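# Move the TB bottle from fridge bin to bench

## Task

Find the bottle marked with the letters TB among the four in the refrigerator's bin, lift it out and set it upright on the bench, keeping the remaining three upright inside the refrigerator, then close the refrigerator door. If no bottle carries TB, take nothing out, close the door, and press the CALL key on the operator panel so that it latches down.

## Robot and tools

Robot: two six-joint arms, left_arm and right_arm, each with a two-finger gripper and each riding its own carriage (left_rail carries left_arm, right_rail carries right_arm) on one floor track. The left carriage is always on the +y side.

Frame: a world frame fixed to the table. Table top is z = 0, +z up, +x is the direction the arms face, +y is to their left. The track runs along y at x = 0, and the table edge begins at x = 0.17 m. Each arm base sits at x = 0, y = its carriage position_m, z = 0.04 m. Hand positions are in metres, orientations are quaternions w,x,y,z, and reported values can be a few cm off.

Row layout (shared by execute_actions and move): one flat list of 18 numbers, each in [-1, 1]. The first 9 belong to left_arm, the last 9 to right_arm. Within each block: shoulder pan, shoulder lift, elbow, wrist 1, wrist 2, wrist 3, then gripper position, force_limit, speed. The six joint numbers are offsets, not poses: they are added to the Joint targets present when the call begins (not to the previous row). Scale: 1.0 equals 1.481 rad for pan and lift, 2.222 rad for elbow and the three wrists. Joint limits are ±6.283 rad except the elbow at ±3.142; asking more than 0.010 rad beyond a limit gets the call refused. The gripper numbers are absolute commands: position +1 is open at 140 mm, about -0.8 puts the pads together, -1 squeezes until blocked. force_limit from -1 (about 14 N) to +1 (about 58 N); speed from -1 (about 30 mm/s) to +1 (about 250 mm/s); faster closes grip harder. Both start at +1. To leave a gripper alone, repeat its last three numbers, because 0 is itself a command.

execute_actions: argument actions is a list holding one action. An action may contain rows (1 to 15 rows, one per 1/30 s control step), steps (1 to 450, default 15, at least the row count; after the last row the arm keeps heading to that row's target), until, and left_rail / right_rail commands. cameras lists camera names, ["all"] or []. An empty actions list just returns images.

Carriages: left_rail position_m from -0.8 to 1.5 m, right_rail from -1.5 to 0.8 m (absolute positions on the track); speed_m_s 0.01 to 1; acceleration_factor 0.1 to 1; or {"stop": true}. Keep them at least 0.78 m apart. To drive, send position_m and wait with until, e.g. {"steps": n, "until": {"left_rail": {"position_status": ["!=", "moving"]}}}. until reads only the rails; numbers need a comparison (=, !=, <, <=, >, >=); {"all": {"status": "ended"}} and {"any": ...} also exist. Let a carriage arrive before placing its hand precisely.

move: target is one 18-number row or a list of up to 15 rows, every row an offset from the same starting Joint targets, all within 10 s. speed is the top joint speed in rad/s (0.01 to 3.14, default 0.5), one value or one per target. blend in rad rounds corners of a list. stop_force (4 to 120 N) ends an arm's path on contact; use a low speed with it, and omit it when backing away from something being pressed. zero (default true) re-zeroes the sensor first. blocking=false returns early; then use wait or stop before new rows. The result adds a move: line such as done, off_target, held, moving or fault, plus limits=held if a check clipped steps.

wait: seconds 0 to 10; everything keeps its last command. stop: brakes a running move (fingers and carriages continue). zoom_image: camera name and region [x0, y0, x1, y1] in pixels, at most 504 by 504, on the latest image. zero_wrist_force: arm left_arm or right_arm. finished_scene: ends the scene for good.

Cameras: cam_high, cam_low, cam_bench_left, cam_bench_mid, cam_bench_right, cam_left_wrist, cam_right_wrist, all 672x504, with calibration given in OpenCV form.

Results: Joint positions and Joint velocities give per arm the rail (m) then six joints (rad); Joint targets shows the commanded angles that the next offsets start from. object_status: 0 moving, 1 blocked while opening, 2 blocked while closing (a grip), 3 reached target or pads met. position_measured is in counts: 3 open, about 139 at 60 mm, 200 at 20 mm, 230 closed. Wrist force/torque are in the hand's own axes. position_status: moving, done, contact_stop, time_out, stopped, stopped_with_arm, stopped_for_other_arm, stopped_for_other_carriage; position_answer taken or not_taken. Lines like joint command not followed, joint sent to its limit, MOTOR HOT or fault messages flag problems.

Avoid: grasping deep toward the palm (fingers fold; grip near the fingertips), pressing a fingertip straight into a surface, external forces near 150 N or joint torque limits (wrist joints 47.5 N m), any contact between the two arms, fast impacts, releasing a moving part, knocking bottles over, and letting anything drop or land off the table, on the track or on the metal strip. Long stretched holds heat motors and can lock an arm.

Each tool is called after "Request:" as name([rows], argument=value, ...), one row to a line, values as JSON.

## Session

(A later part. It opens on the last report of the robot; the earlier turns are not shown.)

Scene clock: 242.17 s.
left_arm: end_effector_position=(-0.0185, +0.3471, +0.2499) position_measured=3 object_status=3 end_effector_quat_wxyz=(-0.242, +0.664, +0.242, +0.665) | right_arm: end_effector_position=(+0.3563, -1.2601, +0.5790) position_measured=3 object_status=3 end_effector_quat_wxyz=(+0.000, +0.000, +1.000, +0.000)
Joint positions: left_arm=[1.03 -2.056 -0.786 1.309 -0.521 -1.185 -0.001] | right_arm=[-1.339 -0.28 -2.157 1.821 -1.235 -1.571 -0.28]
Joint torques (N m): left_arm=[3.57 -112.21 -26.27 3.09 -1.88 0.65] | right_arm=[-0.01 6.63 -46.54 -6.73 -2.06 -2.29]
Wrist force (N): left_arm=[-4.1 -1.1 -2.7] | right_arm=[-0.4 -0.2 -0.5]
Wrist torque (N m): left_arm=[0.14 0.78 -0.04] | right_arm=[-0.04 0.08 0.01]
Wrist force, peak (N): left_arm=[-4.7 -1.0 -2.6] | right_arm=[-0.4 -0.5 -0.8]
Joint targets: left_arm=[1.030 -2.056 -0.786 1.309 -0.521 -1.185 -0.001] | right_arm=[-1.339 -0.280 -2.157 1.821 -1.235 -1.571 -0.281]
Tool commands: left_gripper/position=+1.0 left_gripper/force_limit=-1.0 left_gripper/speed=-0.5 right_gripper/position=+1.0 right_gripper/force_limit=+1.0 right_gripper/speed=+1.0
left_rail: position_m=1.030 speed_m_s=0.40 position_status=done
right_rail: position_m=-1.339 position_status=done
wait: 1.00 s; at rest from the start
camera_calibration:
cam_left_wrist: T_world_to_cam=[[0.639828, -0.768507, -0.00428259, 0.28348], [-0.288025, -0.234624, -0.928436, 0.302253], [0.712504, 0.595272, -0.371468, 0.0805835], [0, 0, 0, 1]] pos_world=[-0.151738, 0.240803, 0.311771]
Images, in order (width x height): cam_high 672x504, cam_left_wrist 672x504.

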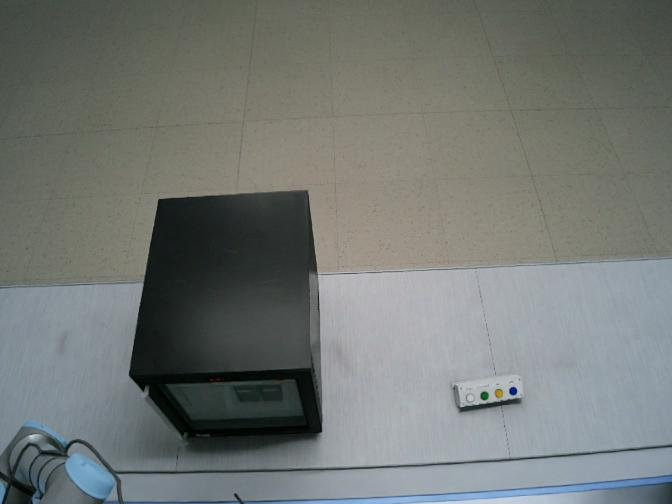

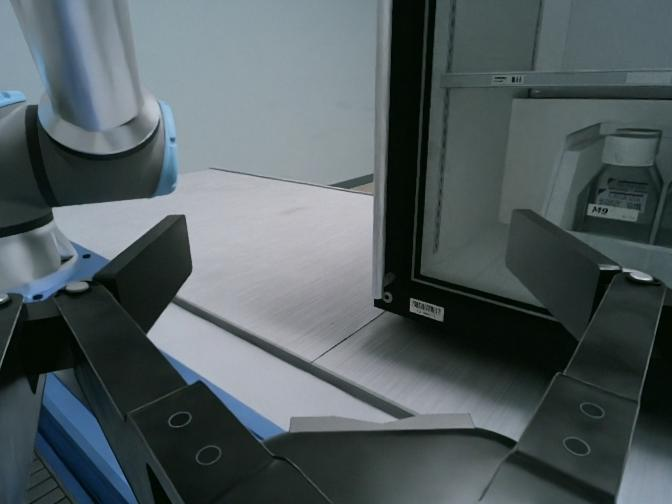

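Request:
execute_actions([
  {"left_rail":{"position_m":1.4},"steps":150,"until":{"left_rail":{"position_status":["!=","moving"]}}},
])

Request:
move(target=[-0.2397,-0.368,0.3024,-0.0594,0.1553,0,1,-1,-0.5,0.6415,0.577,-0.2629,0.2318,-0.3424,0.0632,1,1,1], speed=0.8)

Request:
move(target=[0,0,0,0,0,0,1,-1,-0.5,0.6415,0.577,-0.2629,0.2318,-0.3424,0.0632,1,1,1], speed=0.8)

Request:
execute_actions([
  {"right_rail":{"position_m":-0.6,"speed_m_s":0.4,"acceleration_factor":0.5},"steps":150,"until":{"right_rail":{"position_status":["!=","moving"]}}},
], cameras=["cam_right_wrist","cam_high"])

Scene clock: 305.13 s.
left_arm: end_effector_position=(-0.0185, +0.7171, +0.2499) position_measured=3 object_status=3 end_effector_quat_wxyz=(-0.242, +0.664, +0.242, +0.665) | right_arm: end_effector_position=(+0.3563, -1.2601, +0.5790) position_measured=3 object_status=3 end_effector_quat_wxyz=(+0.000, +0.000, +1.000, +0.000)
Joint positions: left_arm=[1.4 -2.056 -0.786 1.309 -0.521 -1.185 -0.001] | right_arm=[-1.339 -0.28 -2.157 1.821 -1.235 -1.571 -0.281]
Joint torques (N m): left_arm=[-4.53 -109.45 -34.12 2.62 -0.7 0.43] | right_arm=[1 8.44 -47.02 -7 -1.92 -2.78]
Wrist force (N): left_arm=[-3.9 -0.9 -2.5] | right_arm=[-0.4 0.0 -0.3]
Wrist torque (N m): left_arm=[0.19 0.73 -0.04] | right_arm=[0.00 0.09 0.00]
Wrist force, peak (N): left_arm=[-4.2 1.5 -4.7] | right_arm=[-0.2 -0.5 -1.0]
Joint targets: left_arm=[1.400 -2.056 -0.786 1.309 -0.521 -1.185 -0.001] | right_arm=[-1.339 -0.280 -2.157 1.821 -1.235 -1.571 -0.281]
Tool commands: left_gripper/position=+1.0 left_gripper/force_limit=-1.0 left_gripper/speed=-0.5 right_gripper/position=+1.0 right_gripper/force_limit=+1.0 right_gripper/speed=+1.0
left_rail: position_m=1.400 speed_m_s=0.40 position_status=done
right_rail: position_m=-1.339 position_status=done

Scene clock: 307.03 s.
left_arm: end_effector_position=(+0.0089, +0.8690, +0.3497) position_measured=3 object_status=3 end_effector_quat_wxyz=(+0.001, +0.708, +0.001, +0.706) | right_arm: end_effector_position=(+0.5420, -0.9870, +0.5896) position_measured=3 object_status=3 end_effector_quat_wxyz=(-0.253, -0.468, +0.733, -0.424)
Joint positions: left_arm=[1.4 -2.411 -1.331 1.98 -0.653 -0.84 -0.001] | right_arm=[-1.339 0.67 -1.302 1.237 -0.72 -2.331 -0.14]
Joint torques (N m): left_arm=[-10.77 -68.53 -22.86 -1.55 1.74 0.74] | right_arm=[11.56 -54.74 -56.39 2.61 -3.89 3.08]
Wrist force (N): left_arm=[-4.9 -1.3 -2.7] | right_arm=[0.2 -0.9 -0.6]
Wrist torque (N m): left_arm=[-0.06 1.05 -0.04] | right_arm=[-0.23 0.02 -0.20]
Wrist force, peak (N): left_arm=[-5.3 0.3 -2.9] | right_arm=[-3.7 1.2 -4.0]
Joint targets: left_arm=[1.400 -2.412 -1.332 1.980 -0.653 -0.840 -0.001] | right_arm=[-1.339 0.670 -1.302 1.237 -0.720 -2.332 -0.140]
left_rail: position_m=1.400 speed_m_s=0.40 position_status=done
right_rail: position_m=-1.339 position_status=done
move: done

Scene clock: 308.27 s.
left_arm: end_effector_position=(+0.0089, +0.8690, +0.3497) position_measured=3 object_status=3 end_effector_quat_wxyz=(+0.002, +0.708, +0.001, +0.706) | right_arm: end_effector_position=(+0.5398, -0.7521, +0.5390) position_measured=3 object_status=3 end_effector_quat_wxyz=(+0.216, +0.591, -0.537, +0.562) end_effector_velocity=(+0.000, +0.000, -0.001) end_effector_angular_velocity=(-0.001, +0.002, -0.002)
Joint positions: left_arm=[1.4 -2.412 -1.332 1.98 -0.653 -0.84 -0.001] | right_arm=[-1.339 0.969 -1.032 1.051 -0.556 -2.572 -0.095]
Joint velocities: left_arm=[within noise] | right_arm=[0.001 -0.001 -0.001 0.004 -0.001 0.002 0]
Joint torques (N m): left_arm=[-9.54 -72.05 -22.83 -1.83 1.61 0.73] | right_arm=[-14.89 -102.65 -34.21 -5.12 0 -2.58]
Wrist force (N): left_arm=[-3.9 -1.7 -3.1] | right_arm=[0.4 -1.0 -0.3]
Wrist torque (N m): left_arm=[-0.16 0.84 -0.03] | right_arm=[-0.33 -0.10 0.00]
Wrist force, peak (N): left_arm=[-4.9 -0.9 -2.3] | right_arm=[-20.7 9.0 -28.5]
Joint targets: left_arm=[1.400 -2.412 -1.332 1.980 -0.653 -0.840 -0.001] | right_arm=[-1.339 0.969 -1.032 1.051 -0.556 -2.572 -0.095]
left_rail: position_m=1.400 speed_m_s=0.40 position_status=done
right_rail: position_m=-1.339 position_status=done
move: held (right_arm; a check stopped the path); limits=held; right_arm: the shoulder pan is farthest, 0.651 rad from its target
joint command not followed: on one or more control steps a check withheld the commanded joint targets of the right arm, and it was not sent them on those steps.
cause: the commanded joint targets, or the way to them, would bring two parts of the arm too close to each other (its gripper and another part of the arm, with joints 5 (wrist 1) to 7 (wrist 3) between them, 9 mm apart when it was first held).

Scene clock: 320.00 s.
left_arm: end_effector_position=(+0.0089, +0.8690, +0.3497) position_measured=3 object_status=3 end_effector_quat_wxyz=(+0.002, +0.708, +0.001, +0.706) | right_arm: end_effector_position=(+0.5401, -0.1425, +0.5422) position_measured=3 object_status=3 end_effector_quat_wxyz=(+0.214, +0.591, -0.538, +0.561)
Joint positions: left_arm=[1.4 -2.412 -1.332 1.98 -0.653 -0.84 -0.001] | right_arm=[-0.729 0.968 -1.034 1.048 -0.555 -2.573 -0.095]
Joint torques (N m): left_arm=[-9.78 -70.4 -23.54 -1.87 1.82 0.82] | right_arm=[-0.54 -87.41 -44.45 -1.01 -2.14 -0.12]
Wrist force (N): left_arm=[-4.4 -0.8 -3.4] | right_arm=[16.6 -8.0 -5.8]
Wrist torque (N m): left_arm=[0.04 0.93 -0.02] | right_arm=[-2.08 -4.09 0.01]
Wrist force, peak (N): left_arm=[-5.0 -1.2 -2.8] | right_arm=[124.6 -18.0 26.7]
Joint targets: left_arm=[1.400 -2.412 -1.332 1.980 -0.653 -0.840 -0.001] | right_arm=[-0.729 0.968 -1.034 1.048 -0.555 -2.573 -0.095]
Tool commands: left_gripper/position=+1.0 left_gripper/force_limit=-1.0 left_gripper/speed=-0.5 right_gripper/position=+1.0 right_gripper/force_limit=+1.0 right_gripper/speed=+1.0
FORCE FAULT: contact force on the right arm reached its limit, and that arm stopped for 10 seconds. The contact can be on any part of that arm, not only on its tool. That arm's remaining commands of this call were not run. That arm's target is now where it stood when the stop ended, not its last command. That arm accepts commands again.
left_rail: position_m=1.400 speed_m_s=0.40 position_status=done
right_rail: position_m=-0.729 speed_m_s=0.40 position_status=stopped_with_arm position_answer=taken
camera_calibration:
cam_right_wrist: T_world_to_cam=[[-0.898695, -0.290707, -0.328385, 0.62536], [0.0366217, 0.6964, -0.716719, 0.453325], [0.437043, -0.656138, -0.615204, 0.183514], [0, 0, 0, 1]] pos_world=[0.465203, -0.0134884, 0.643164]
Images, in order (width x height): cam_high 672x504, cam_right_wrist 672x504.

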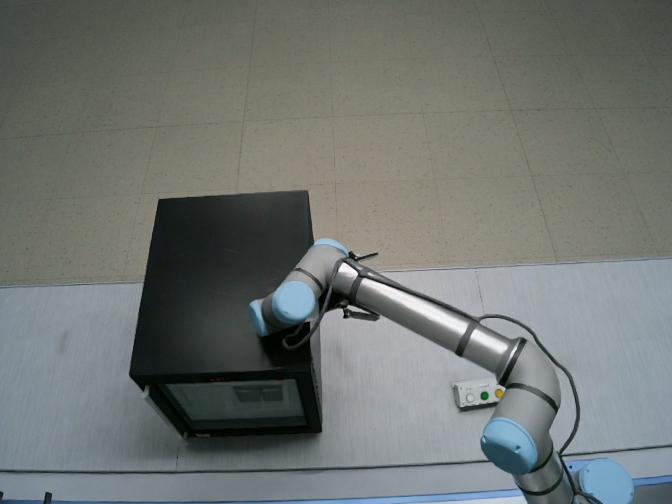

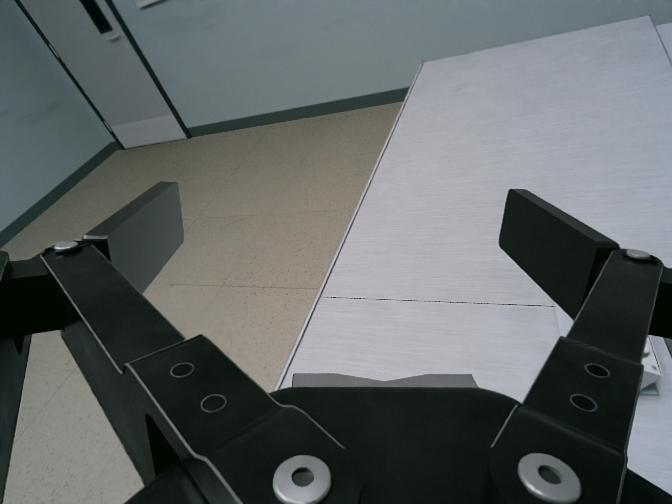

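Request:
execute_actions([
  {"right_rail":{"position_m":-1.339,"speed_m_s":0.3,"acceleration_factor":0.3},"steps":200,"until":{"right_rail":{"position_status":["!=","moving"]}}},
], cameras=["cam_right_wrist","cam_high","cam_bench_mid"])

Scene clock: 347.87 s.
left_arm: end_effector_position=(+0.0089, +0.8690, +0.3497) position_measured=3 object_status=3 end_effector_quat_wxyz=(+0.002, +0.708, +0.001, +0.706) | right_arm: end_effector_position=(+0.5401, -0.7527, +0.5422) position_measured=3 object_status=3 end_effector_quat_wxyz=(+0.214, +0.591, -0.538, +0.561)
Joint positions: left_arm=[1.4 -2.412 -1.332 1.98 -0.653 -0.84 -0.001] | right_arm=[-1.339 0.968 -1.035 1.048 -0.555 -2.573 -0.095]
Joint torques (N m): left_arm=[-8.23 -68.05 -25.62 -1.59 1.5 1.23] | right_arm=[-3.31 -96.52 -52.18 -0.69 -2.29 0.45]
Wrist force (N): left_arm=[-4.5 -0.8 -2.3] | right_arm=[0.5 0.3 -0.8]
Wrist torque (N m): left_arm=[0.04 0.97 -0.03] | right_arm=[-0.04 -0.12 -0.02]
Wrist force, peak (N): left_arm=[-5.0 -0.9 -2.8] | right_arm=[12.8 -9.4 -13.0]
Joint targets: left_arm=[1.400 -2.412 -1.332 1.980 -0.653 -0.840 -0.001] | right_arm=[-1.339 0.968 -1.034 1.048 -0.555 -2.573 -0.095]
Tool commands: left_gripper/position=+1.0 left_gripper/force_limit=-1.0 left_gripper/speed=-0.5 right_gripper/position=+1.0 right_gripper/force_limit=+1.0 right_gripper/speed=+1.0
left_rail: position_m=1.400 speed_m_s=0.40 position_status=done
right_rail: position_m=-1.339 speed_m_s=0.30 position_status=done
camera_calibration:
cam_right_wrist: T_world_to_cam=[[-0.898694, -0.290686, -0.328408, 0.447998], [0.0366496, 0.696409, -0.716709, 0.878254], [0.437043, -0.656138, -0.615205, -0.216861], [0, 0, 0, 1]] pos_world=[0.465203, -0.623688, 0.643165]
Images, in order (width x height): cam_high 672x504, cam_bench_mid 672x504, cam_right_wrist 672x504.

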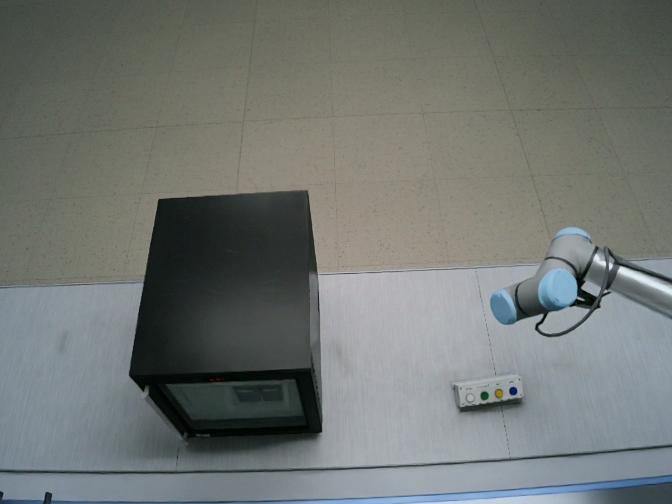

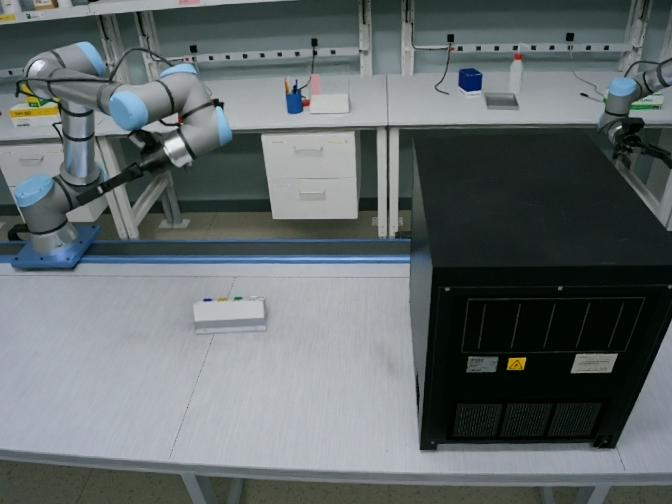

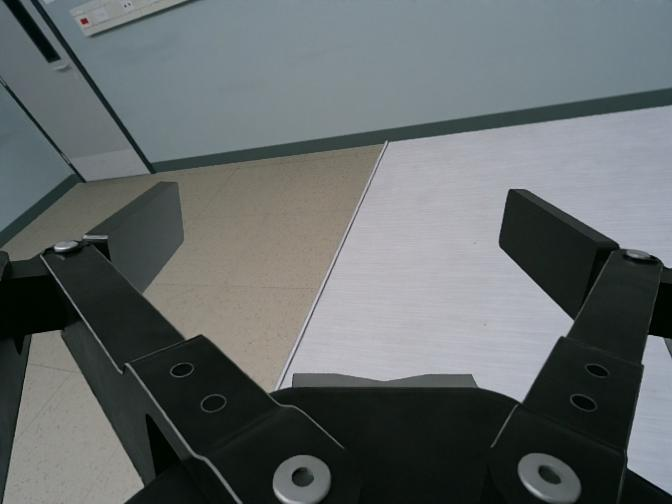

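Request:
move(target=[0,0,0,0,0,0,1,-1,-0.5,-0.856,-0.247,-0.2016,-0.3803,0.4379,0.0428,1,1,1], speed=0.6)

Scene clock: 353.07 s.
left_arm: end_effector_position=(+0.0089, +0.8690, +0.3497) position_measured=3 object_status=3 end_effector_quat_wxyz=(+0.002, +0.708, +0.001, +0.706) | right_arm: end_effector_position=(+0.8124, -1.4179, +1.0298) position_measured=3 object_status=3 end_effector_quat_wxyz=(+0.304, +0.146, +0.939, -0.060)
Joint positions: left_arm=[1.4 -2.412 -1.332 1.98 -0.653 -0.84 -0.001] | right_arm=[-1.339 -0.299 -1.4 0.6 -1.4 -1.6 0]
Joint torques (N m): left_arm=[-9.14 -68.59 -26.3 -1.61 1.83 1.33] | right_arm=[-13.84 -62.81 -46.09 -8.99 0.97 3.66]
Wrist force (N): left_arm=[-4.4 -1.4 -2.8] | right_arm=[-0.4 1.5 -0.3]
Wrist torque (N m): left_arm=[-0.09 0.95 -0.03] | right_arm=[0.30 -0.17 -0.37]
Wrist force, peak (N): left_arm=[-4.8 -1.7 -2.8] | right_arm=[-1.6 4.1 -4.3]
Joint targets: left_arm=[1.400 -2.412 -1.332 1.980 -0.653 -0.840 -0.001] | right_arm=[-1.339 -0.300 -1.400 0.600 -1.400 -1.600 0.000]
left_rail: position_m=1.400 speed_m_s=0.40 position_status=done
right_rail: position_m=-1.339 speed_m_s=0.30 position_status=done
move: done

Request:
move([
  [0,0,0,0,0,0,1,-1,-0.5,-0.6151,-0.2701,-0.315,-0.36,0.45,0,1,1,1],
  [0,0,0,0,0,0,1,-1,-0.5,-0.6151,-0.8736,-0.5638,-0.6916,0.8821,0,1,1,1],
], blend=[0.1,0], speed=0.6, cameras=["cam_right_wrist","cam_high","cam_bench_mid"])

Scene clock: 364.50 s.
left_arm: end_effector_position=(+0.0089, +0.8690, +0.3497) position_measured=3 object_status=3 end_effector_quat_wxyz=(+0.002, +0.708, +0.001, +0.706) | right_arm: end_effector_position=(+0.1118, -0.2370, +0.2497) position_measured=3 object_status=3 end_effector_quat_wxyz=(+0.000, +0.707, +0.000, +0.707)
Joint positions: left_arm=[1.4 -2.412 -1.332 1.98 -0.653 -0.84 -0.001] | right_arm=[-1.339 -1.211 -2.694 -0.652 -2.937 0.36 0]
Joint torques (N m): left_arm=[-7.81 -65.19 -27.61 -1.51 1.5 1.48] | right_arm=[-13.03 107.52 32.7 -4.11 1.23 3.57]
Wrist force (N): left_arm=[-4.2 -0.5 -2.6] | right_arm=[0.9 1.7 -0.1]
Wrist torque (N m): left_arm=[0.12 0.90 -0.03] | right_arm=[0.14 -0.30 -0.06]
Wrist force, peak (N): left_arm=[-4.8 -1.1 -2.9] | right_arm=[-7.2 3.7 -0.2]
Joint targets: left_arm=[1.400 -2.412 -1.332 1.980 -0.653 -0.840 -0.001] | right_arm=[-1.339 -1.211 -2.694 -0.652 -2.937 0.360 0.000]
left_rail: position_m=1.400 speed_m_s=0.40 position_status=done
right_rail: position_m=-1.339 speed_m_s=0.30 position_status=done
move: done
camera_calibration:
cam_right_wrist: T_world_to_cam=[[-0.0482947, -0.998783, 0.0100331, -0.230491], [-0.382362, 0.00920698, -0.923967, 0.260833], [0.92275, -0.0484589, -0.382341, 0.160252], [0, 0, 0, 1]] pos_world=[-0.0592713, -0.224846, 0.304585]
Images, in order (width x height): cam_high 672x504, cam_bench_mid 672x504, cam_right_wrist 672x504.

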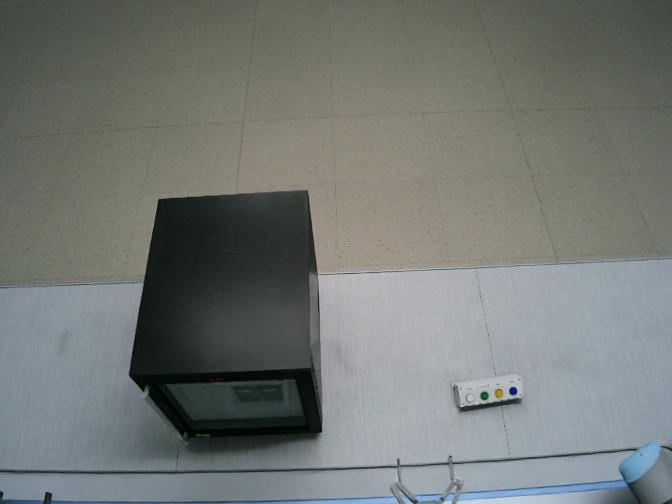

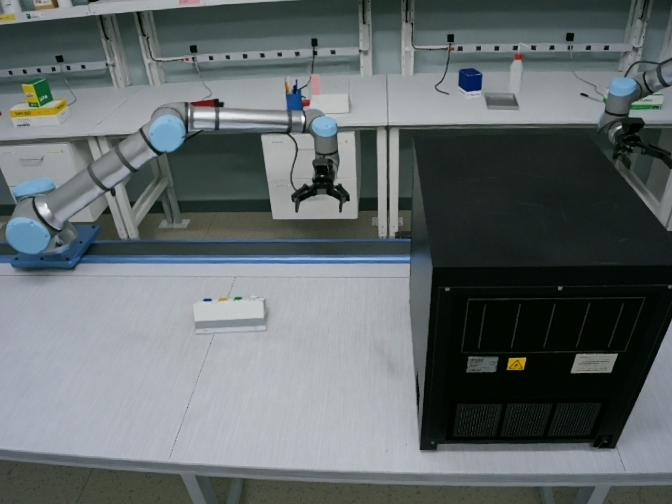

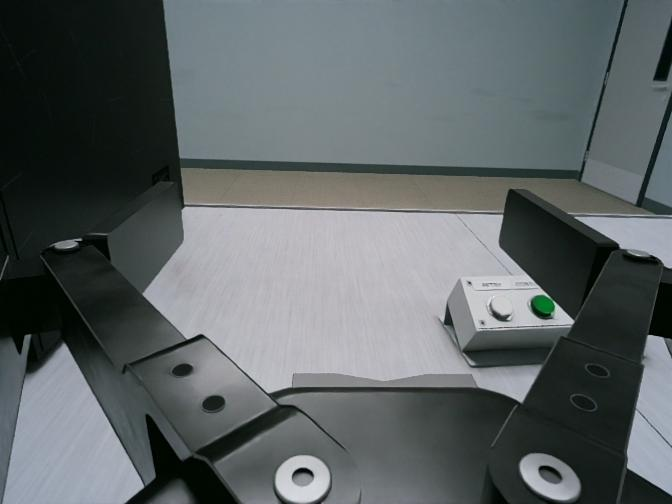

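Request:
execute_actions([
  {"right_rail":{"position_m":-0.6,"speed_m_s":0.4,"acceleration_factor":0.3},"steps":200,"until":{"right_rail":{"position_status":["!=","moving"]}}},
], cameras=["cam_right_wrist","cam_high"])

Scene clock: 370.37 s.
left_arm: end_effector_position=(+0.0089, +0.8690, +0.3497) position_measured=3 object_status=3 end_effector_quat_wxyz=(+0.002, +0.708, +0.001, +0.706) | right_arm: end_effector_position=(+0.1118, +0.5019, +0.2494) position_measured=3 object_status=3 end_effector_quat_wxyz=(+0.000, +0.707, +0.000, +0.707)
Joint positions: left_arm=[1.4 -2.412 -1.332 1.98 -0.653 -0.84 -0.001] | right_arm=[-0.6 -1.211 -2.694 -0.652 -2.937 0.36 0]
Joint torques (N m): left_arm=[-7.84 -64.35 -28.38 -1.63 1.76 1.52] | right_arm=[-5.42 109.56 48.46 1.17 -1.94 3.11]
Wrist force (N): left_arm=[-4.4 -1.0 -2.8] | right_arm=[1.1 1.9 -0.6]
Wrist torque (N m): left_arm=[0.01 0.94 -0.03] | right_arm=[0.19 -0.35 -0.06]
Wrist force, peak (N): left_arm=[-4.8 -0.6 -3.5] | right_arm=[0.6 3.5 -0.1]
Joint targets: left_arm=[1.400 -2.412 -1.332 1.980 -0.653 -0.840 -0.001] | right_arm=[-0.600 -1.211 -2.694 -0.652 -2.937 0.360 0.000]
Tool commands: left_gripper/position=+1.0 left_gripper/force_limit=-1.0 left_gripper/speed=-0.5 right_gripper/position=+1.0 right_gripper/force_limit=+1.0 right_gripper/speed=+1.0
left_rail: position_m=1.400 speed_m_s=0.40 position_status=done
right_rail: position_m=-0.600 speed_m_s=0.40 position_status=done
camera_calibration:
cam_right_wrist: T_world_to_cam=[[-0.0485089, -0.998767, 0.0105453, 0.507435], [-0.38217, 0.00880512, -0.92405, 0.253995], [0.922818, -0.0488548, -0.382126, 0.19609], [0, 0, 0, 1]] pos_world=[-0.0592705, 0.514153, 0.304284]
Images, in order (width x height): cam_high 672x504, cam_right_wrist 672x504.

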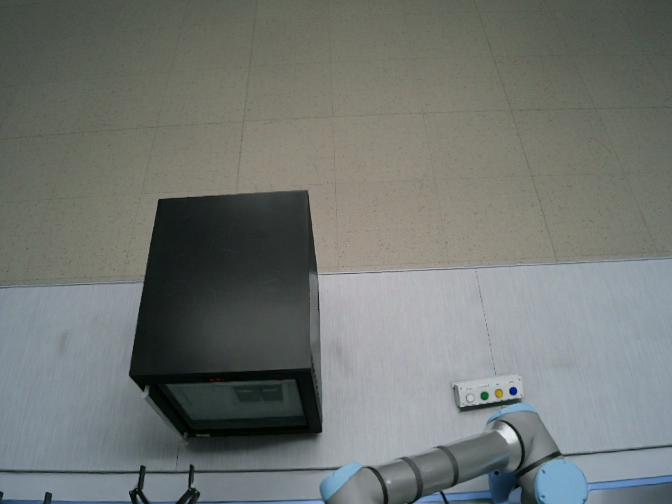

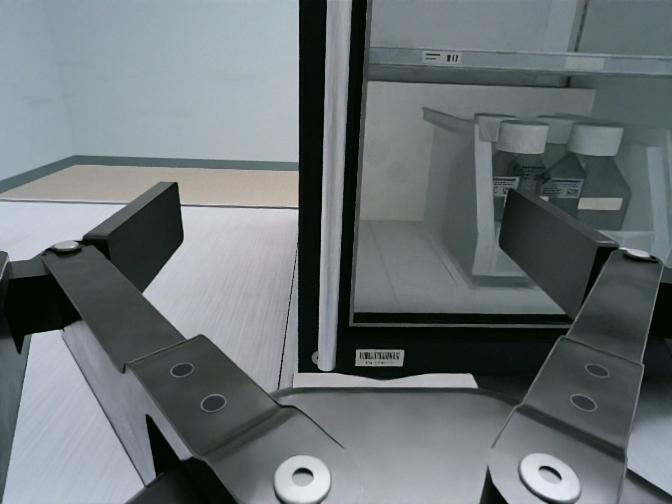

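Request:
move(target=[0,0,0,0,0,0,1,-1,-0.5,-0.0701,0.0307,-0.0408,0.0202,-0.0468,0,1,-1,-1], stop_force=15, speed=0.1, cameras=["cam_right_wrist","cam_high"])

Scene clock: 377.83 s.
left_arm: end_effector_position=(+0.0089, +0.8690, +0.3497) position_measured=3 object_status=3 end_effector_quat_wxyz=(+0.002, +0.708, +0.001, +0.706) | right_arm: end_effector_position=(+0.2320, +0.5018, +0.2491) position_measured=3 object_status=3 end_effector_quat_wxyz=(+0.000, +0.707, +0.000, +0.707)
Joint positions: left_arm=[1.4 -2.412 -1.332 1.98 -0.653 -0.84 -0.001] | right_arm=[-0.6 -1.315 -2.649 -0.743 -2.892 0.256 0]
Joint torques (N m): left_arm=[-8.96 -65.81 -29.66 -1.47 1.51 1.77] | right_arm=[-10.98 130.76 31.98 3.15 -2.63 3.39]
Wrist force (N): left_arm=[-4.5 -1.2 -2.6] | right_arm=[0.9 1.9 -1.0]
Wrist torque (N m): left_arm=[-0.03 0.95 -0.03] | right_arm=[0.20 -0.31 -0.07]
Wrist force, peak (N): left_arm=[-4.7 -1.1 -3.4] | right_arm=[0.9 1.7 -2.0]
Joint targets: left_arm=[1.400 -2.412 -1.332 1.980 -0.653 -0.840 -0.001] | right_arm=[-0.600 -1.315 -2.649 -0.743 -2.892 0.256 0.000]
left_rail: position_m=1.400 speed_m_s=0.40 position_status=done
right_rail: position_m=-0.600 speed_m_s=0.40 position_status=done
move: done
camera_calibration:
cam_right_wrist: T_world_to_cam=[[-0.0483913, -0.99877, 0.0108242, 0.513177], [-0.382183, 0.00850267, -0.924048, 0.29981], [0.922819, -0.0488527, -0.382124, 0.0850506], [0, 0, 0, 1]] pos_world=[0.0609294, 0.514152, 0.303984]
Images, in order (width x height): cam_high 672x504, cam_right_wrist 672x504.

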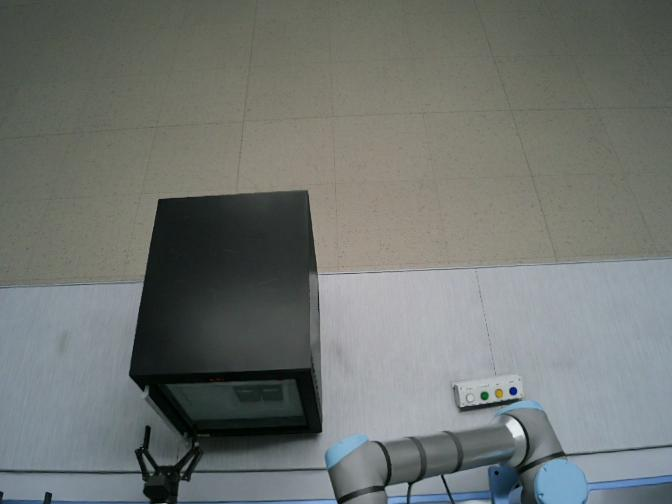

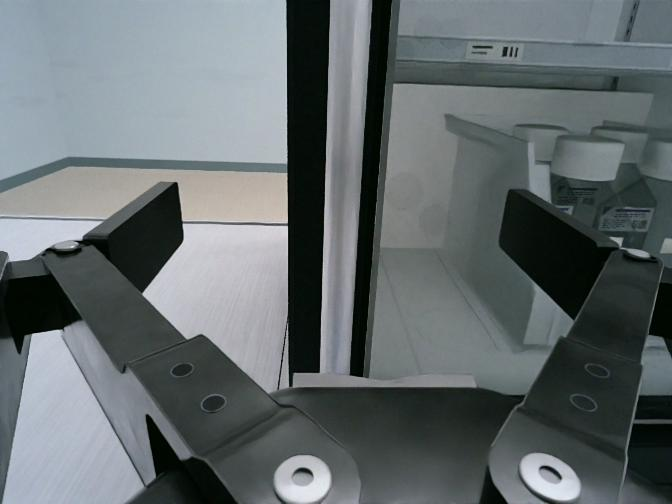

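Request:
execute_actions([
  {"rows":[[0,0,0,0,0,0,1,-1,-0.5,0,0,0,0,0,0,-1,-1,-1]],"steps":150},
])

Scene clock: 385.07 s.
left_arm: end_effector_position=(+0.0089, +0.8690, +0.3497) position_measured=3 object_status=3 end_effector_quat_wxyz=(+0.002, +0.708, +0.001, +0.706) | right_arm: end_effector_position=(+0.2320, +0.5018, +0.2491) position_measured=207 object_status=2 end_effector_quat_wxyz=(+0.000, +0.707, +0.000, +0.707)
Joint positions: left_arm=[1.4 -2.412 -1.332 1.98 -0.653 -0.84 -0.001] | right_arm=[-0.6 -1.315 -2.649 -0.743 -2.892 0.256 0]
Joint torques (N m): left_arm=[-7.46 -62.44 -30.54 -1.84 1.75 1.86] | right_arm=[-14.43 127.4 31.7 -6.7 8.3 3.34]
Wrist force (N): left_arm=[-4.1 -0.8 -2.8] | right_arm=[1.5 -20.1 3.1]
Wrist torque (N m): left_arm=[0.04 0.88 -0.02] | right_arm=[0.38 -0.38 0.07]
Wrist force, peak (N): left_arm=[-4.7 -1.3 -3.1] | right_arm=[1.8 -24.9 -1.9]
Joint targets: left_arm=[1.400 -2.412 -1.332 1.980 -0.653 -0.840 -0.001] | right_arm=[-0.600 -1.315 -2.649 -0.743 -2.892 0.256 0.000]
left_rail: position_m=1.400 speed_m_s=0.40 position_status=done
right_rail: position_m=-0.600 speed_m_s=0.40 position_status=done

Request:
move([
  [0,0,0,0,0,0,1,-1,-0.5,0.0529,0.0673,-0.0878,0.0429,-0.0119,0,-1,-1,-1],
  [0,0,0,0,0,0,1,-1,-0.5,0.1076,0.1332,-0.1726,0.0838,-0.0225,0,-1,-1,-1],
  [0,0,0,0,0,0,1,-1,-0.5,0.2242,0.2649,-0.3368,0.1603,-0.0391,0,-1,-1,-1],
], stop_force=80, blend=[0.03,0.03,0], speed=0.15, cameras=["cam_right_wrist","cam_high"])

Scene clock: 404.53 s.
left_arm: end_effector_position=(+0.0089, +0.8690, +0.3497) position_measured=3 object_status=3 end_effector_quat_wxyz=(+0.002, +0.708, +0.001, +0.706) | right_arm: end_effector_position=(-0.0199, +0.3485, +0.2494) position_measured=208 object_status=2 end_effector_quat_wxyz=(-0.147, +0.692, +0.147, +0.692)
Joint positions: left_arm=[1.4 -2.412 -1.332 1.98 -0.653 -0.84 -0.001] | right_arm=[-0.6 -0.982 -2.257 -1.491 -2.536 0.169 0]
Joint torques (N m): left_arm=[-8.04 -59.49 -32.49 -1.65 1.72 1.86] | right_arm=[10.11 104.2 25.04 2.72 -0.84 2.69]
Wrist force (N): left_arm=[-4.2 -1.1 -2.5] | right_arm=[2.5 -2.3 -0.3]
Wrist torque (N m): left_arm=[-0.02 0.90 -0.03] | right_arm=[0.00 -0.47 -0.07]
Wrist force, peak (N): left_arm=[-4.9 -1.2 -2.8] | right_arm=[0.9 -25.9 8.9]
Joint targets: left_arm=[1.400 -2.412 -1.332 1.980 -0.653 -0.840 -0.001] | right_arm=[-0.600 -0.982 -2.257 -1.491 -2.536 0.169 0.000]
left_rail: position_m=1.400 speed_m_s=0.40 position_status=done
right_rail: position_m=-0.600 speed_m_s=0.40 position_status=done
move: done
camera_calibration:
cam_right_wrist: T_world_to_cam=[[0.362172, -0.932051, 0.0106307, 0.332781], [-0.352747, -0.147608, -0.924003, 0.260065], [0.862787, 0.330898, -0.382237, 0.176647], [0, 0, 0, 1]] pos_world=[-0.181196, 0.290104, 0.304284]
Images, in order (width x height): cam_high 672x504, cam_right_wrist 672x504.

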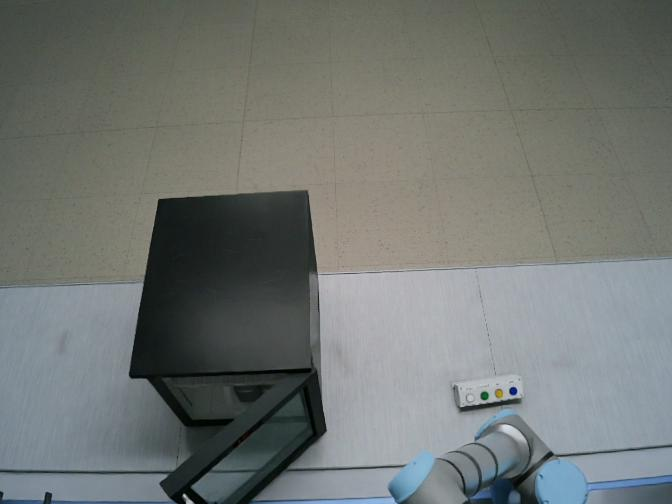

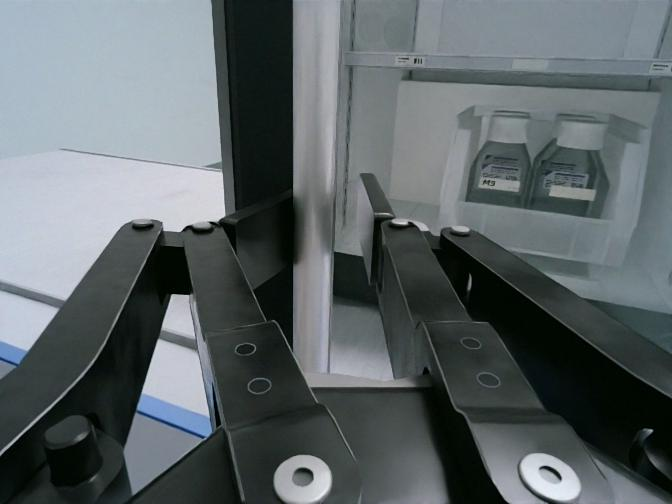

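Request:
move([
  [0,0,0,0,0,0,1,-1,-0.5,0.1311,0.1385,-0.1626,0.0702,-0.0068,0,-1,-1,-1],
  [0,0,0,0,0,0,1,-1,-0.5,0.2911,0.295,-0.3255,0.1288,0.0055,0,-1,-1,-1],
  [0,0,0,0,0,0,1,-1,-0.5,0.4594,0.4448,-0.4496,0.153,0.047,0,-1,-1,-1],
], stop_force=80, blend=[0.03,0.03,0], speed=0.15, cameras=["cam_right_wrist","cam_high","cam_left_wrist"])

Scene clock: 418.00 s.
left_arm: end_effector_position=(+0.0089, +0.8690, +0.3497) position_measured=3 object_status=3 end_effector_quat_wxyz=(+0.002, +0.708, +0.001, +0.706) | right_arm: end_effector_position=(-0.0973, -0.0439, +0.2497) position_measured=208 object_status=2 end_effector_quat_wxyz=(-0.337, +0.621, +0.338, +0.622)
Joint positions: left_arm=[1.4 -2.412 -1.332 1.98 -0.653 -0.84 -0.001] | right_arm=[-0.6 -0.302 -1.598 -2.49 -2.196 0.274 0]
Joint torques (N m): left_arm=[-7.3 -60.02 -34.2 -1.58 1.64 1.67] | right_arm=[12.99 38.37 13.5 3.07 1.39 2.77]
Wrist force (N): left_arm=[-4.0 -1.0 -3.0] | right_arm=[2.6 -0.1 -1.2]
Wrist torque (N m): left_arm=[0.00 0.86 -0.03] | right_arm=[0.03 -0.53 -0.06]
Wrist force, peak (N): left_arm=[-4.9 -1.2 -3.1] | right_arm=[1.6 -3.9 1.2]
Joint targets: left_arm=[1.400 -2.412 -1.332 1.980 -0.653 -0.840 -0.001] | right_arm=[-0.600 -0.302 -1.598 -2.490 -2.196 0.274 0.000]
left_rail: position_m=1.400 speed_m_s=0.40 position_status=done
right_rail: position_m=-0.600 speed_m_s=0.40 position_status=done
move: done
camera_calibration:
cam_left_wrist: T_world_to_cam=[[-0.00585922, -0.999982, -0.00108833, 0.873228], [-0.375238, 0.00320746, -0.926923, 0.318721], [0.92691, -0.00502266, -0.37525, 0.308603], [0, 0, 0, 1]] pos_world=[-0.161335, 0.873741, 0.412184]
cam_right_wrist: T_world_to_cam=[[0.811433, -0.584347, 0.0107124, 0.0541192], [-0.215308, -0.315919, -0.924033, 0.181144], [0.54334, 0.747485, -0.382162, 0.360531], [0, 0, 0, 1]] pos_world=[-0.200803, -0.18064, 0.304584]
Images, in order (width x height): cam_high 672x504, cam_left_wrist 672x504, cam_right_wrist 672x504.

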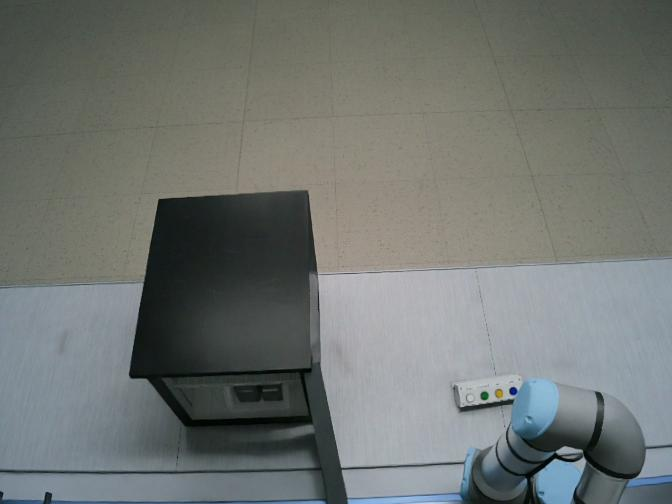

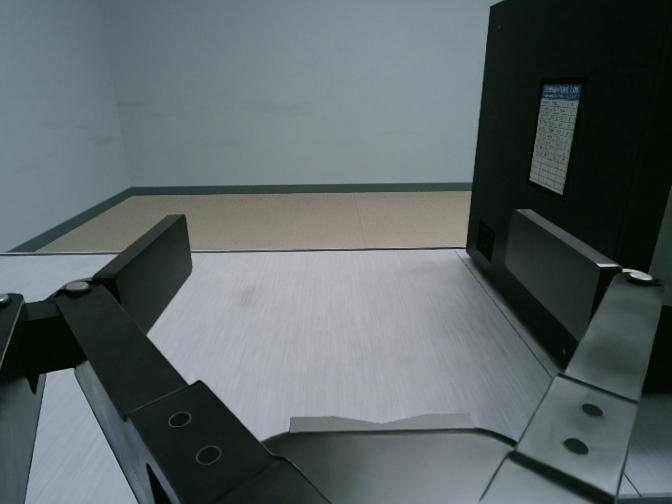

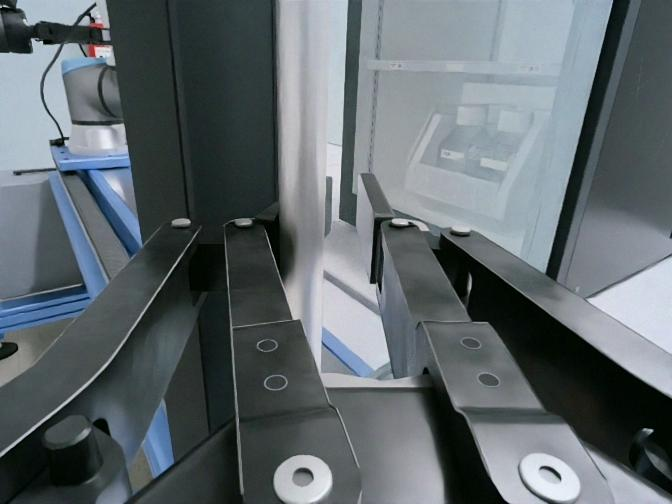

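Request:
move(target=[0.1753,0.0479,0.1034,-0.1331,0.1163,0,1,-1,-0.5,0,0,0,0,0,0,-1,-1,-1], speed=0.4)

Request:
execute_actions([
  {"left_rail":{"position_m":0.78,"speed_m_s":0.4,"acceleration_factor":0.3},"steps":200,"until":{"left_rail":{"position_status":["!=","moving"]}}},
], cameras=["cam_left_wrist","cam_high"])

Request:
zoom_image(camera="cam_left_wrist", region=[200, 30, 500, 255])

Scene clock: 428.67 s.
left_arm: end_effector_position=(+0.2008, +0.8701, +0.2198) position_measured=3 object_status=3 end_effector_quat_wxyz=(+0.000, +0.707, +0.000, +0.707) | right_arm: end_effector_position=(-0.0973, -0.0439, +0.2497) position_measured=208 object_status=2 end_effector_quat_wxyz=(-0.337, +0.621, +0.338, +0.622)
Joint positions: left_arm=[1.4 -2.152 -1.261 2.21 -0.948 -0.581 -0.001] | right_arm=[-0.6 -0.302 -1.598 -2.49 -2.196 0.274 0]
Joint torques (N m): left_arm=[16.96 -32.65 -12.28 -1.91 1.62 1.79] | right_arm=[11.31 41.98 12.44 2.6 1.38 2.9]
Wrist force (N): left_arm=[-4.5 -0.8 -2.5] | right_arm=[2.5 0.1 -1.3]
Wrist torque (N m): left_arm=[0.04 0.96 -0.07] | right_arm=[0.09 -0.52 -0.06]
Wrist force, peak (N): left_arm=[-6.1 -1.3 0.4] | right_arm=[3.2 -0.5 -1.4]
Joint targets: left_arm=[1.400 -2.152 -1.261 2.210 -0.949 -0.581 -0.001] | right_arm=[-0.600 -0.302 -1.598 -2.490 -2.196 0.274 0.000]
left_rail: position_m=1.400 speed_m_s=0.40 position_status=done
right_rail: position_m=-0.600 speed_m_s=0.40 position_status=done
move: done

Scene clock: 431.23 s.
left_arm: end_effector_position=(+0.2010, +0.2502, +0.2197) position_measured=3 object_status=3 end_effector_quat_wxyz=(+0.000, +0.707, +0.000, +0.707) | right_arm: end_effector_position=(-0.0973, -0.0439, +0.2497) position_measured=208 object_status=2 end_effector_quat_wxyz=(-0.337, +0.621, +0.338, +0.622)
Joint positions: left_arm=[0.78 -2.152 -1.261 2.21 -0.949 -0.581 -0.001] | right_arm=[-0.6 -0.302 -1.598 -2.49 -2.196 0.274 0]
Joint torques (N m): left_arm=[8.51 -42.74 -25.88 -0.89 -1.59 1.63] | right_arm=[9.19 42.33 12.18 2.32 1.29 2.51]
Wrist force (N): left_arm=[-4.2 -1.3 -2.2] | right_arm=[2.7 -0.1 -1.2]
Wrist torque (N m): left_arm=[-0.07 0.90 -0.07] | right_arm=[0.04 -0.57 -0.06]
Wrist force, peak (N): left_arm=[-4.4 -2.0 -2.8] | right_arm=[2.8 0.0 -1.6]
Joint targets: left_arm=[0.780 -2.152 -1.261 2.210 -0.949 -0.581 -0.001] | right_arm=[-0.600 -0.302 -1.598 -2.490 -2.196 0.274 0.000]
Tool commands: left_gripper/position=+1.0 left_gripper/force_limit=-1.0 left_gripper/speed=-0.5 right_gripper/position=-1.0 right_gripper/force_limit=-1.0 right_gripper/speed=-1.0
left_rail: position_m=0.780 speed_m_s=0.40 position_status=done
right_rail: position_m=-0.600 speed_m_s=0.40 position_status=done
camera_calibration:
cam_left_wrist: T_world_to_cam=[[-0.00465055, -0.999978, -0.00467559, 0.255997], [-0.371924, 0.00606987, -0.928243, 0.271284], [0.928251, -0.00257788, -0.371944, 0.0770419], [0, 0, 0, 1]] pos_world=[0.0305732, 0.254544, 0.281669]
Images, in order (width x height): cam_high 672x504, cam_left_wrist 672x504.

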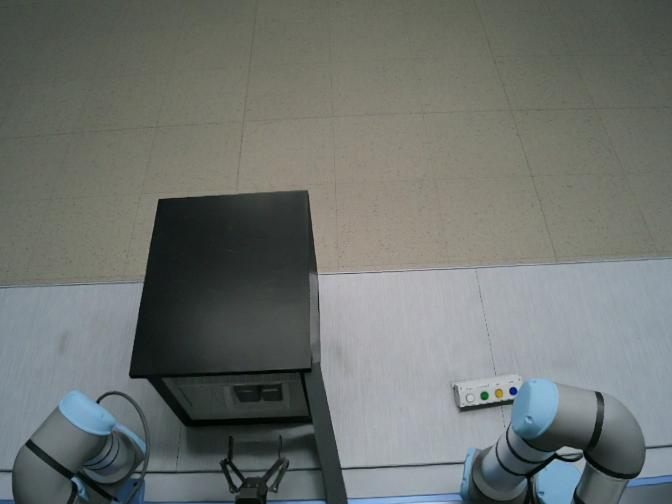

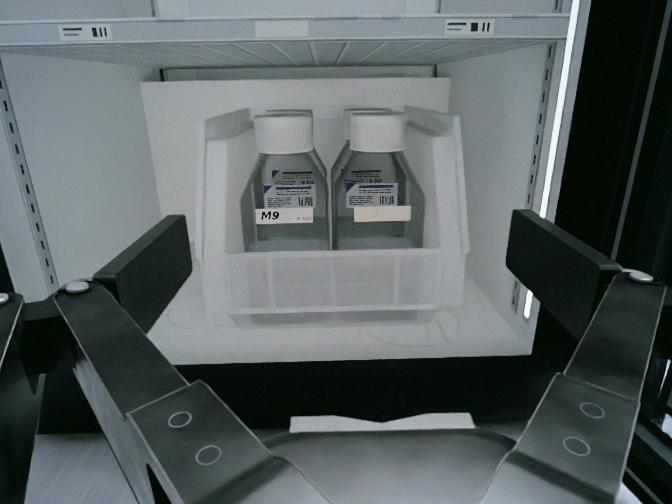

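Scaled by 1.680 from the camera's 672x504 image, which has a finer 960x720 frame.

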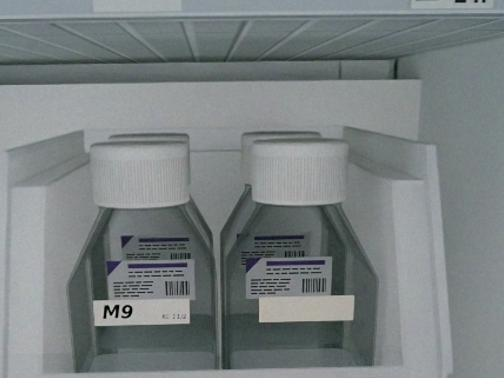

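Request:
execute_actions([
  {"left_rail":{"position_m":0.93},"steps":200,"until":{"left_rail":{"position_status":["!=","moving"]}}},
], cameras=["cam_left_wrist"])

Request:
zoom_image(camera="cam_left_wrist", region=[300, 30, 600, 255])

Scene clock: 457.90 s.
left_arm: end_effector_position=(+0.2010, +0.4001, +0.2197) position_measured=3 object_status=3 end_effector_quat_wxyz=(+0.000, +0.707, +0.000, +0.707) | right_arm: end_effector_position=(-0.0973, -0.0439, +0.2497) position_measured=208 object_status=2 end_effector_quat_wxyz=(-0.337, +0.621, +0.338, +0.622)
Joint positions: left_arm=[0.93 -2.152 -1.261 2.21 -0.949 -0.581 -0.001] | right_arm=[-0.6 -0.302 -1.598 -2.49 -2.196 0.274 0]
Joint torques (N m): left_arm=[-5.09 -55.38 -23.53 3.96 -0.8 1.46] | right_arm=[11.22 40.54 13.12 2.61 0.96 2.7]
Wrist force (N): left_arm=[-4.5 -1.1 -2.2] | right_arm=[2.6 -0.2 -1.2]
Wrist torque (N m): left_arm=[-0.02 0.97 -0.07] | right_arm=[0.01 -0.54 -0.06]
Wrist force, peak (N): left_arm=[-4.6 -1.9 -2.6] | right_arm=[3.1 0.0 -1.7]
Joint targets: left_arm=[0.930 -2.152 -1.261 2.210 -0.949 -0.581 -0.001] | right_arm=[-0.600 -0.302 -1.598 -2.490 -2.196 0.274 0.000]
Tool commands: left_gripper/position=+1.0 left_gripper/force_limit=-1.0 left_gripper/speed=-0.5 right_gripper/position=-1.0 right_gripper/force_limit=-1.0 right_gripper/speed=-1.0
left_rail: position_m=0.930 speed_m_s=0.40 position_status=done
right_rail: position_m=-0.600 speed_m_s=0.40 position_status=done
camera_calibration:
cam_left_wrist: T_world_to_cam=[[-0.00461583, -0.999979, -0.00458119, 0.405867], [-0.372045, 0.00596967, -0.928195, 0.270405], [0.928203, -0.00257999, -0.372065, 0.0774647], [0, 0, 0, 1]] pos_world=[0.0305732, 0.404444, 0.28167]
Images, in order (width x height): cam_left_wrist 672x504.

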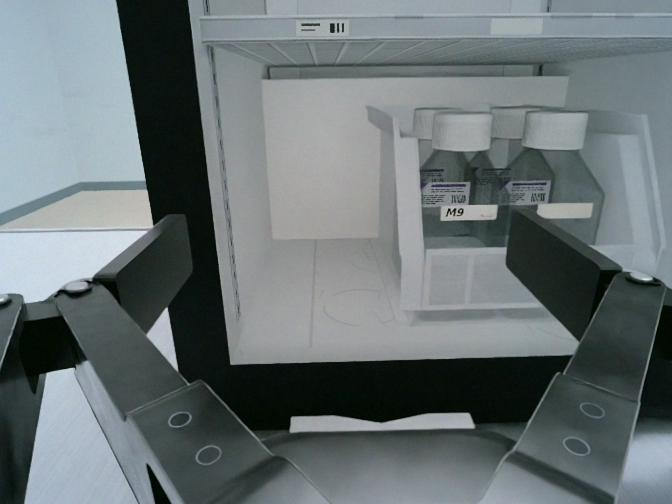

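Scaled by 1.680 from the camera's 672x504 image, which has a finer 960x720 frame.

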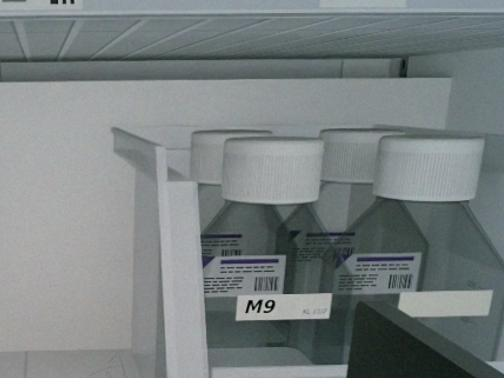

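Request:
execute_actions([
  {"left_rail":{"position_m":0.82},"steps":200,"until":{"left_rail":{"position_status":["!=","moving"]}}},
], cameras=["cam_left_wrist"])

Request:
move(target=[0,0.1205,0.0111,-0.0914,0,0,1,-1,-0.5,0,0,0,0,0,0,-1,-1,-1], speed=0.3, cameras=["cam_left_wrist"])

Request:
zoom_image(camera="cam_left_wrist", region=[200, 0, 500, 225])

Scene clock: 485.70 s.
left_arm: end_effector_position=(+0.2010, +0.2902, +0.2197) position_measured=3 object_status=3 end_effector_quat_wxyz=(+0.000, +0.707, +0.000, +0.707) | right_arm: end_effector_position=(-0.0973, -0.0439, +0.2497) position_measured=208 object_status=2 end_effector_quat_wxyz=(-0.337, +0.621, +0.338, +0.622)
Joint positions: left_arm=[0.82 -2.152 -1.261 2.21 -0.949 -0.581 -0.001] | right_arm=[-0.6 -0.302 -1.598 -2.49 -2.196 0.274 0]
Joint torques (N m): left_arm=[-7.96 -55.19 -36.83 3.99 0.28 1.49] | right_arm=[11.62 38.25 14.39 3.28 1.03 2.33]
Wrist force (N): left_arm=[-4.2 -0.7 -2.5] | right_arm=[2.8 0.1 -1.2]
Wrist torque (N m): left_arm=[0.06 0.89 -0.07] | right_arm=[0.08 -0.55 -0.06]
Wrist force, peak (N): left_arm=[-4.6 -2.9 -2.4] | right_arm=[3.1 -0.1 -1.7]
Joint targets: left_arm=[0.820 -2.152 -1.261 2.210 -0.949 -0.581 -0.001] | right_arm=[-0.600 -0.302 -1.598 -2.490 -2.196 0.274 0.000]
Tool commands: left_gripper/position=+1.0 left_gripper/force_limit=-1.0 left_gripper/speed=-0.5 right_gripper/position=-1.0 right_gripper/force_limit=-1.0 right_gripper/speed=-1.0
left_rail: position_m=0.820 speed_m_s=0.40 position_status=done
right_rail: position_m=-0.600 speed_m_s=0.40 position_status=done
camera_calibration:
cam_left_wrist: T_world_to_cam=[[-0.00465055, -0.999978, -0.00467559, 0.295997], [-0.371924, 0.00606987, -0.928243, 0.271041], [0.928251, -0.00257788, -0.371944, 0.077145], [0, 0, 0, 1]] pos_world=[0.0305732, 0.294544, 0.281669]
Images, in order (width x height): cam_left_wrist 672x504.

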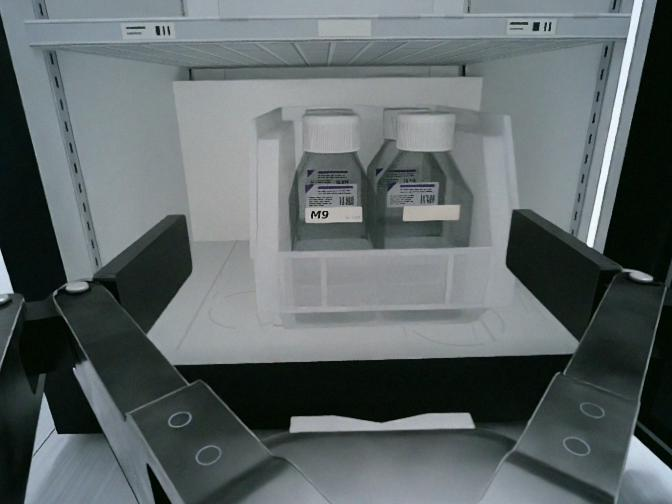

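Scene clock: 486.93 s.
left_arm: end_effector_position=(+0.2010, +0.2901, +0.1198) position_measured=3 object_status=3 end_effector_quat_wxyz=(+0.000, +0.707, +0.000, +0.707) | right_arm: end_effector_position=(-0.0973, -0.0439, +0.2497) position_measured=208 object_status=2 end_effector_quat_wxyz=(-0.337, +0.621, +0.338, +0.622)
Joint positions: left_arm=[0.82 -2.152 -1.082 2.235 -1.151 -0.581 -0.001] | right_arm=[-0.6 -0.302 -1.598 -2.49 -2.196 0.274 0]
Joint torques (N m): left_arm=[-5.06 -38.07 -4.36 -1.76 -0.8 1.37] | right_arm=[9.05 40.57 15.27 2.92 0.6 2.52]
Wrist force (N): left_arm=[-3.9 -1.5 -2.7] | right_arm=[2.4 -0.2 -1.1]
Wrist torque (N m): left_arm=[0.00 0.83 -0.12] | right_arm=[0.02 -0.51 -0.06]
Wrist force, peak (N): left_arm=[-5.7 -1.9 -2.8] | right_arm=[3.0 -0.4 -1.2]
Joint targets: left_arm=[0.820 -2.152 -1.082 2.235 -1.152 -0.581 -0.001] | right_arm=[-0.600 -0.302 -1.598 -2.490 -2.196 0.274 0.000]
left_rail: position_m=0.820 speed_m_s=0.40 position_status=done
right_rail: position_m=-0.600 speed_m_s=0.40 position_status=done
move: done
camera_calibration:
cam_left_wrist: T_world_to_cam=[[-0.00465055, -0.999978, -0.00467559, 0.295429], [-0.371924, 0.00606987, -0.928243, 0.17831], [0.928251, -0.00257788, -0.371944, 0.0399875], [0, 0, 0, 1]] pos_world=[0.0305732, 0.294444, 0.181769]
Images, in order (width x height): cam_left_wrist 672x504.

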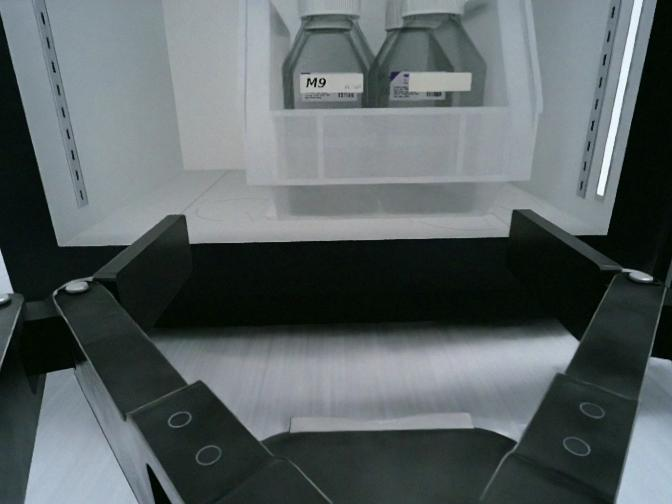

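Scaled by 1.680 from the camera's 672x504 image, which has a finer 960x720 frame.

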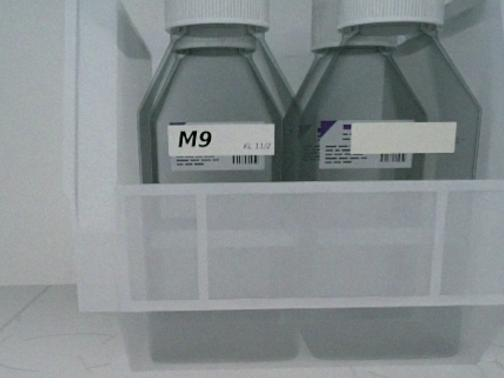

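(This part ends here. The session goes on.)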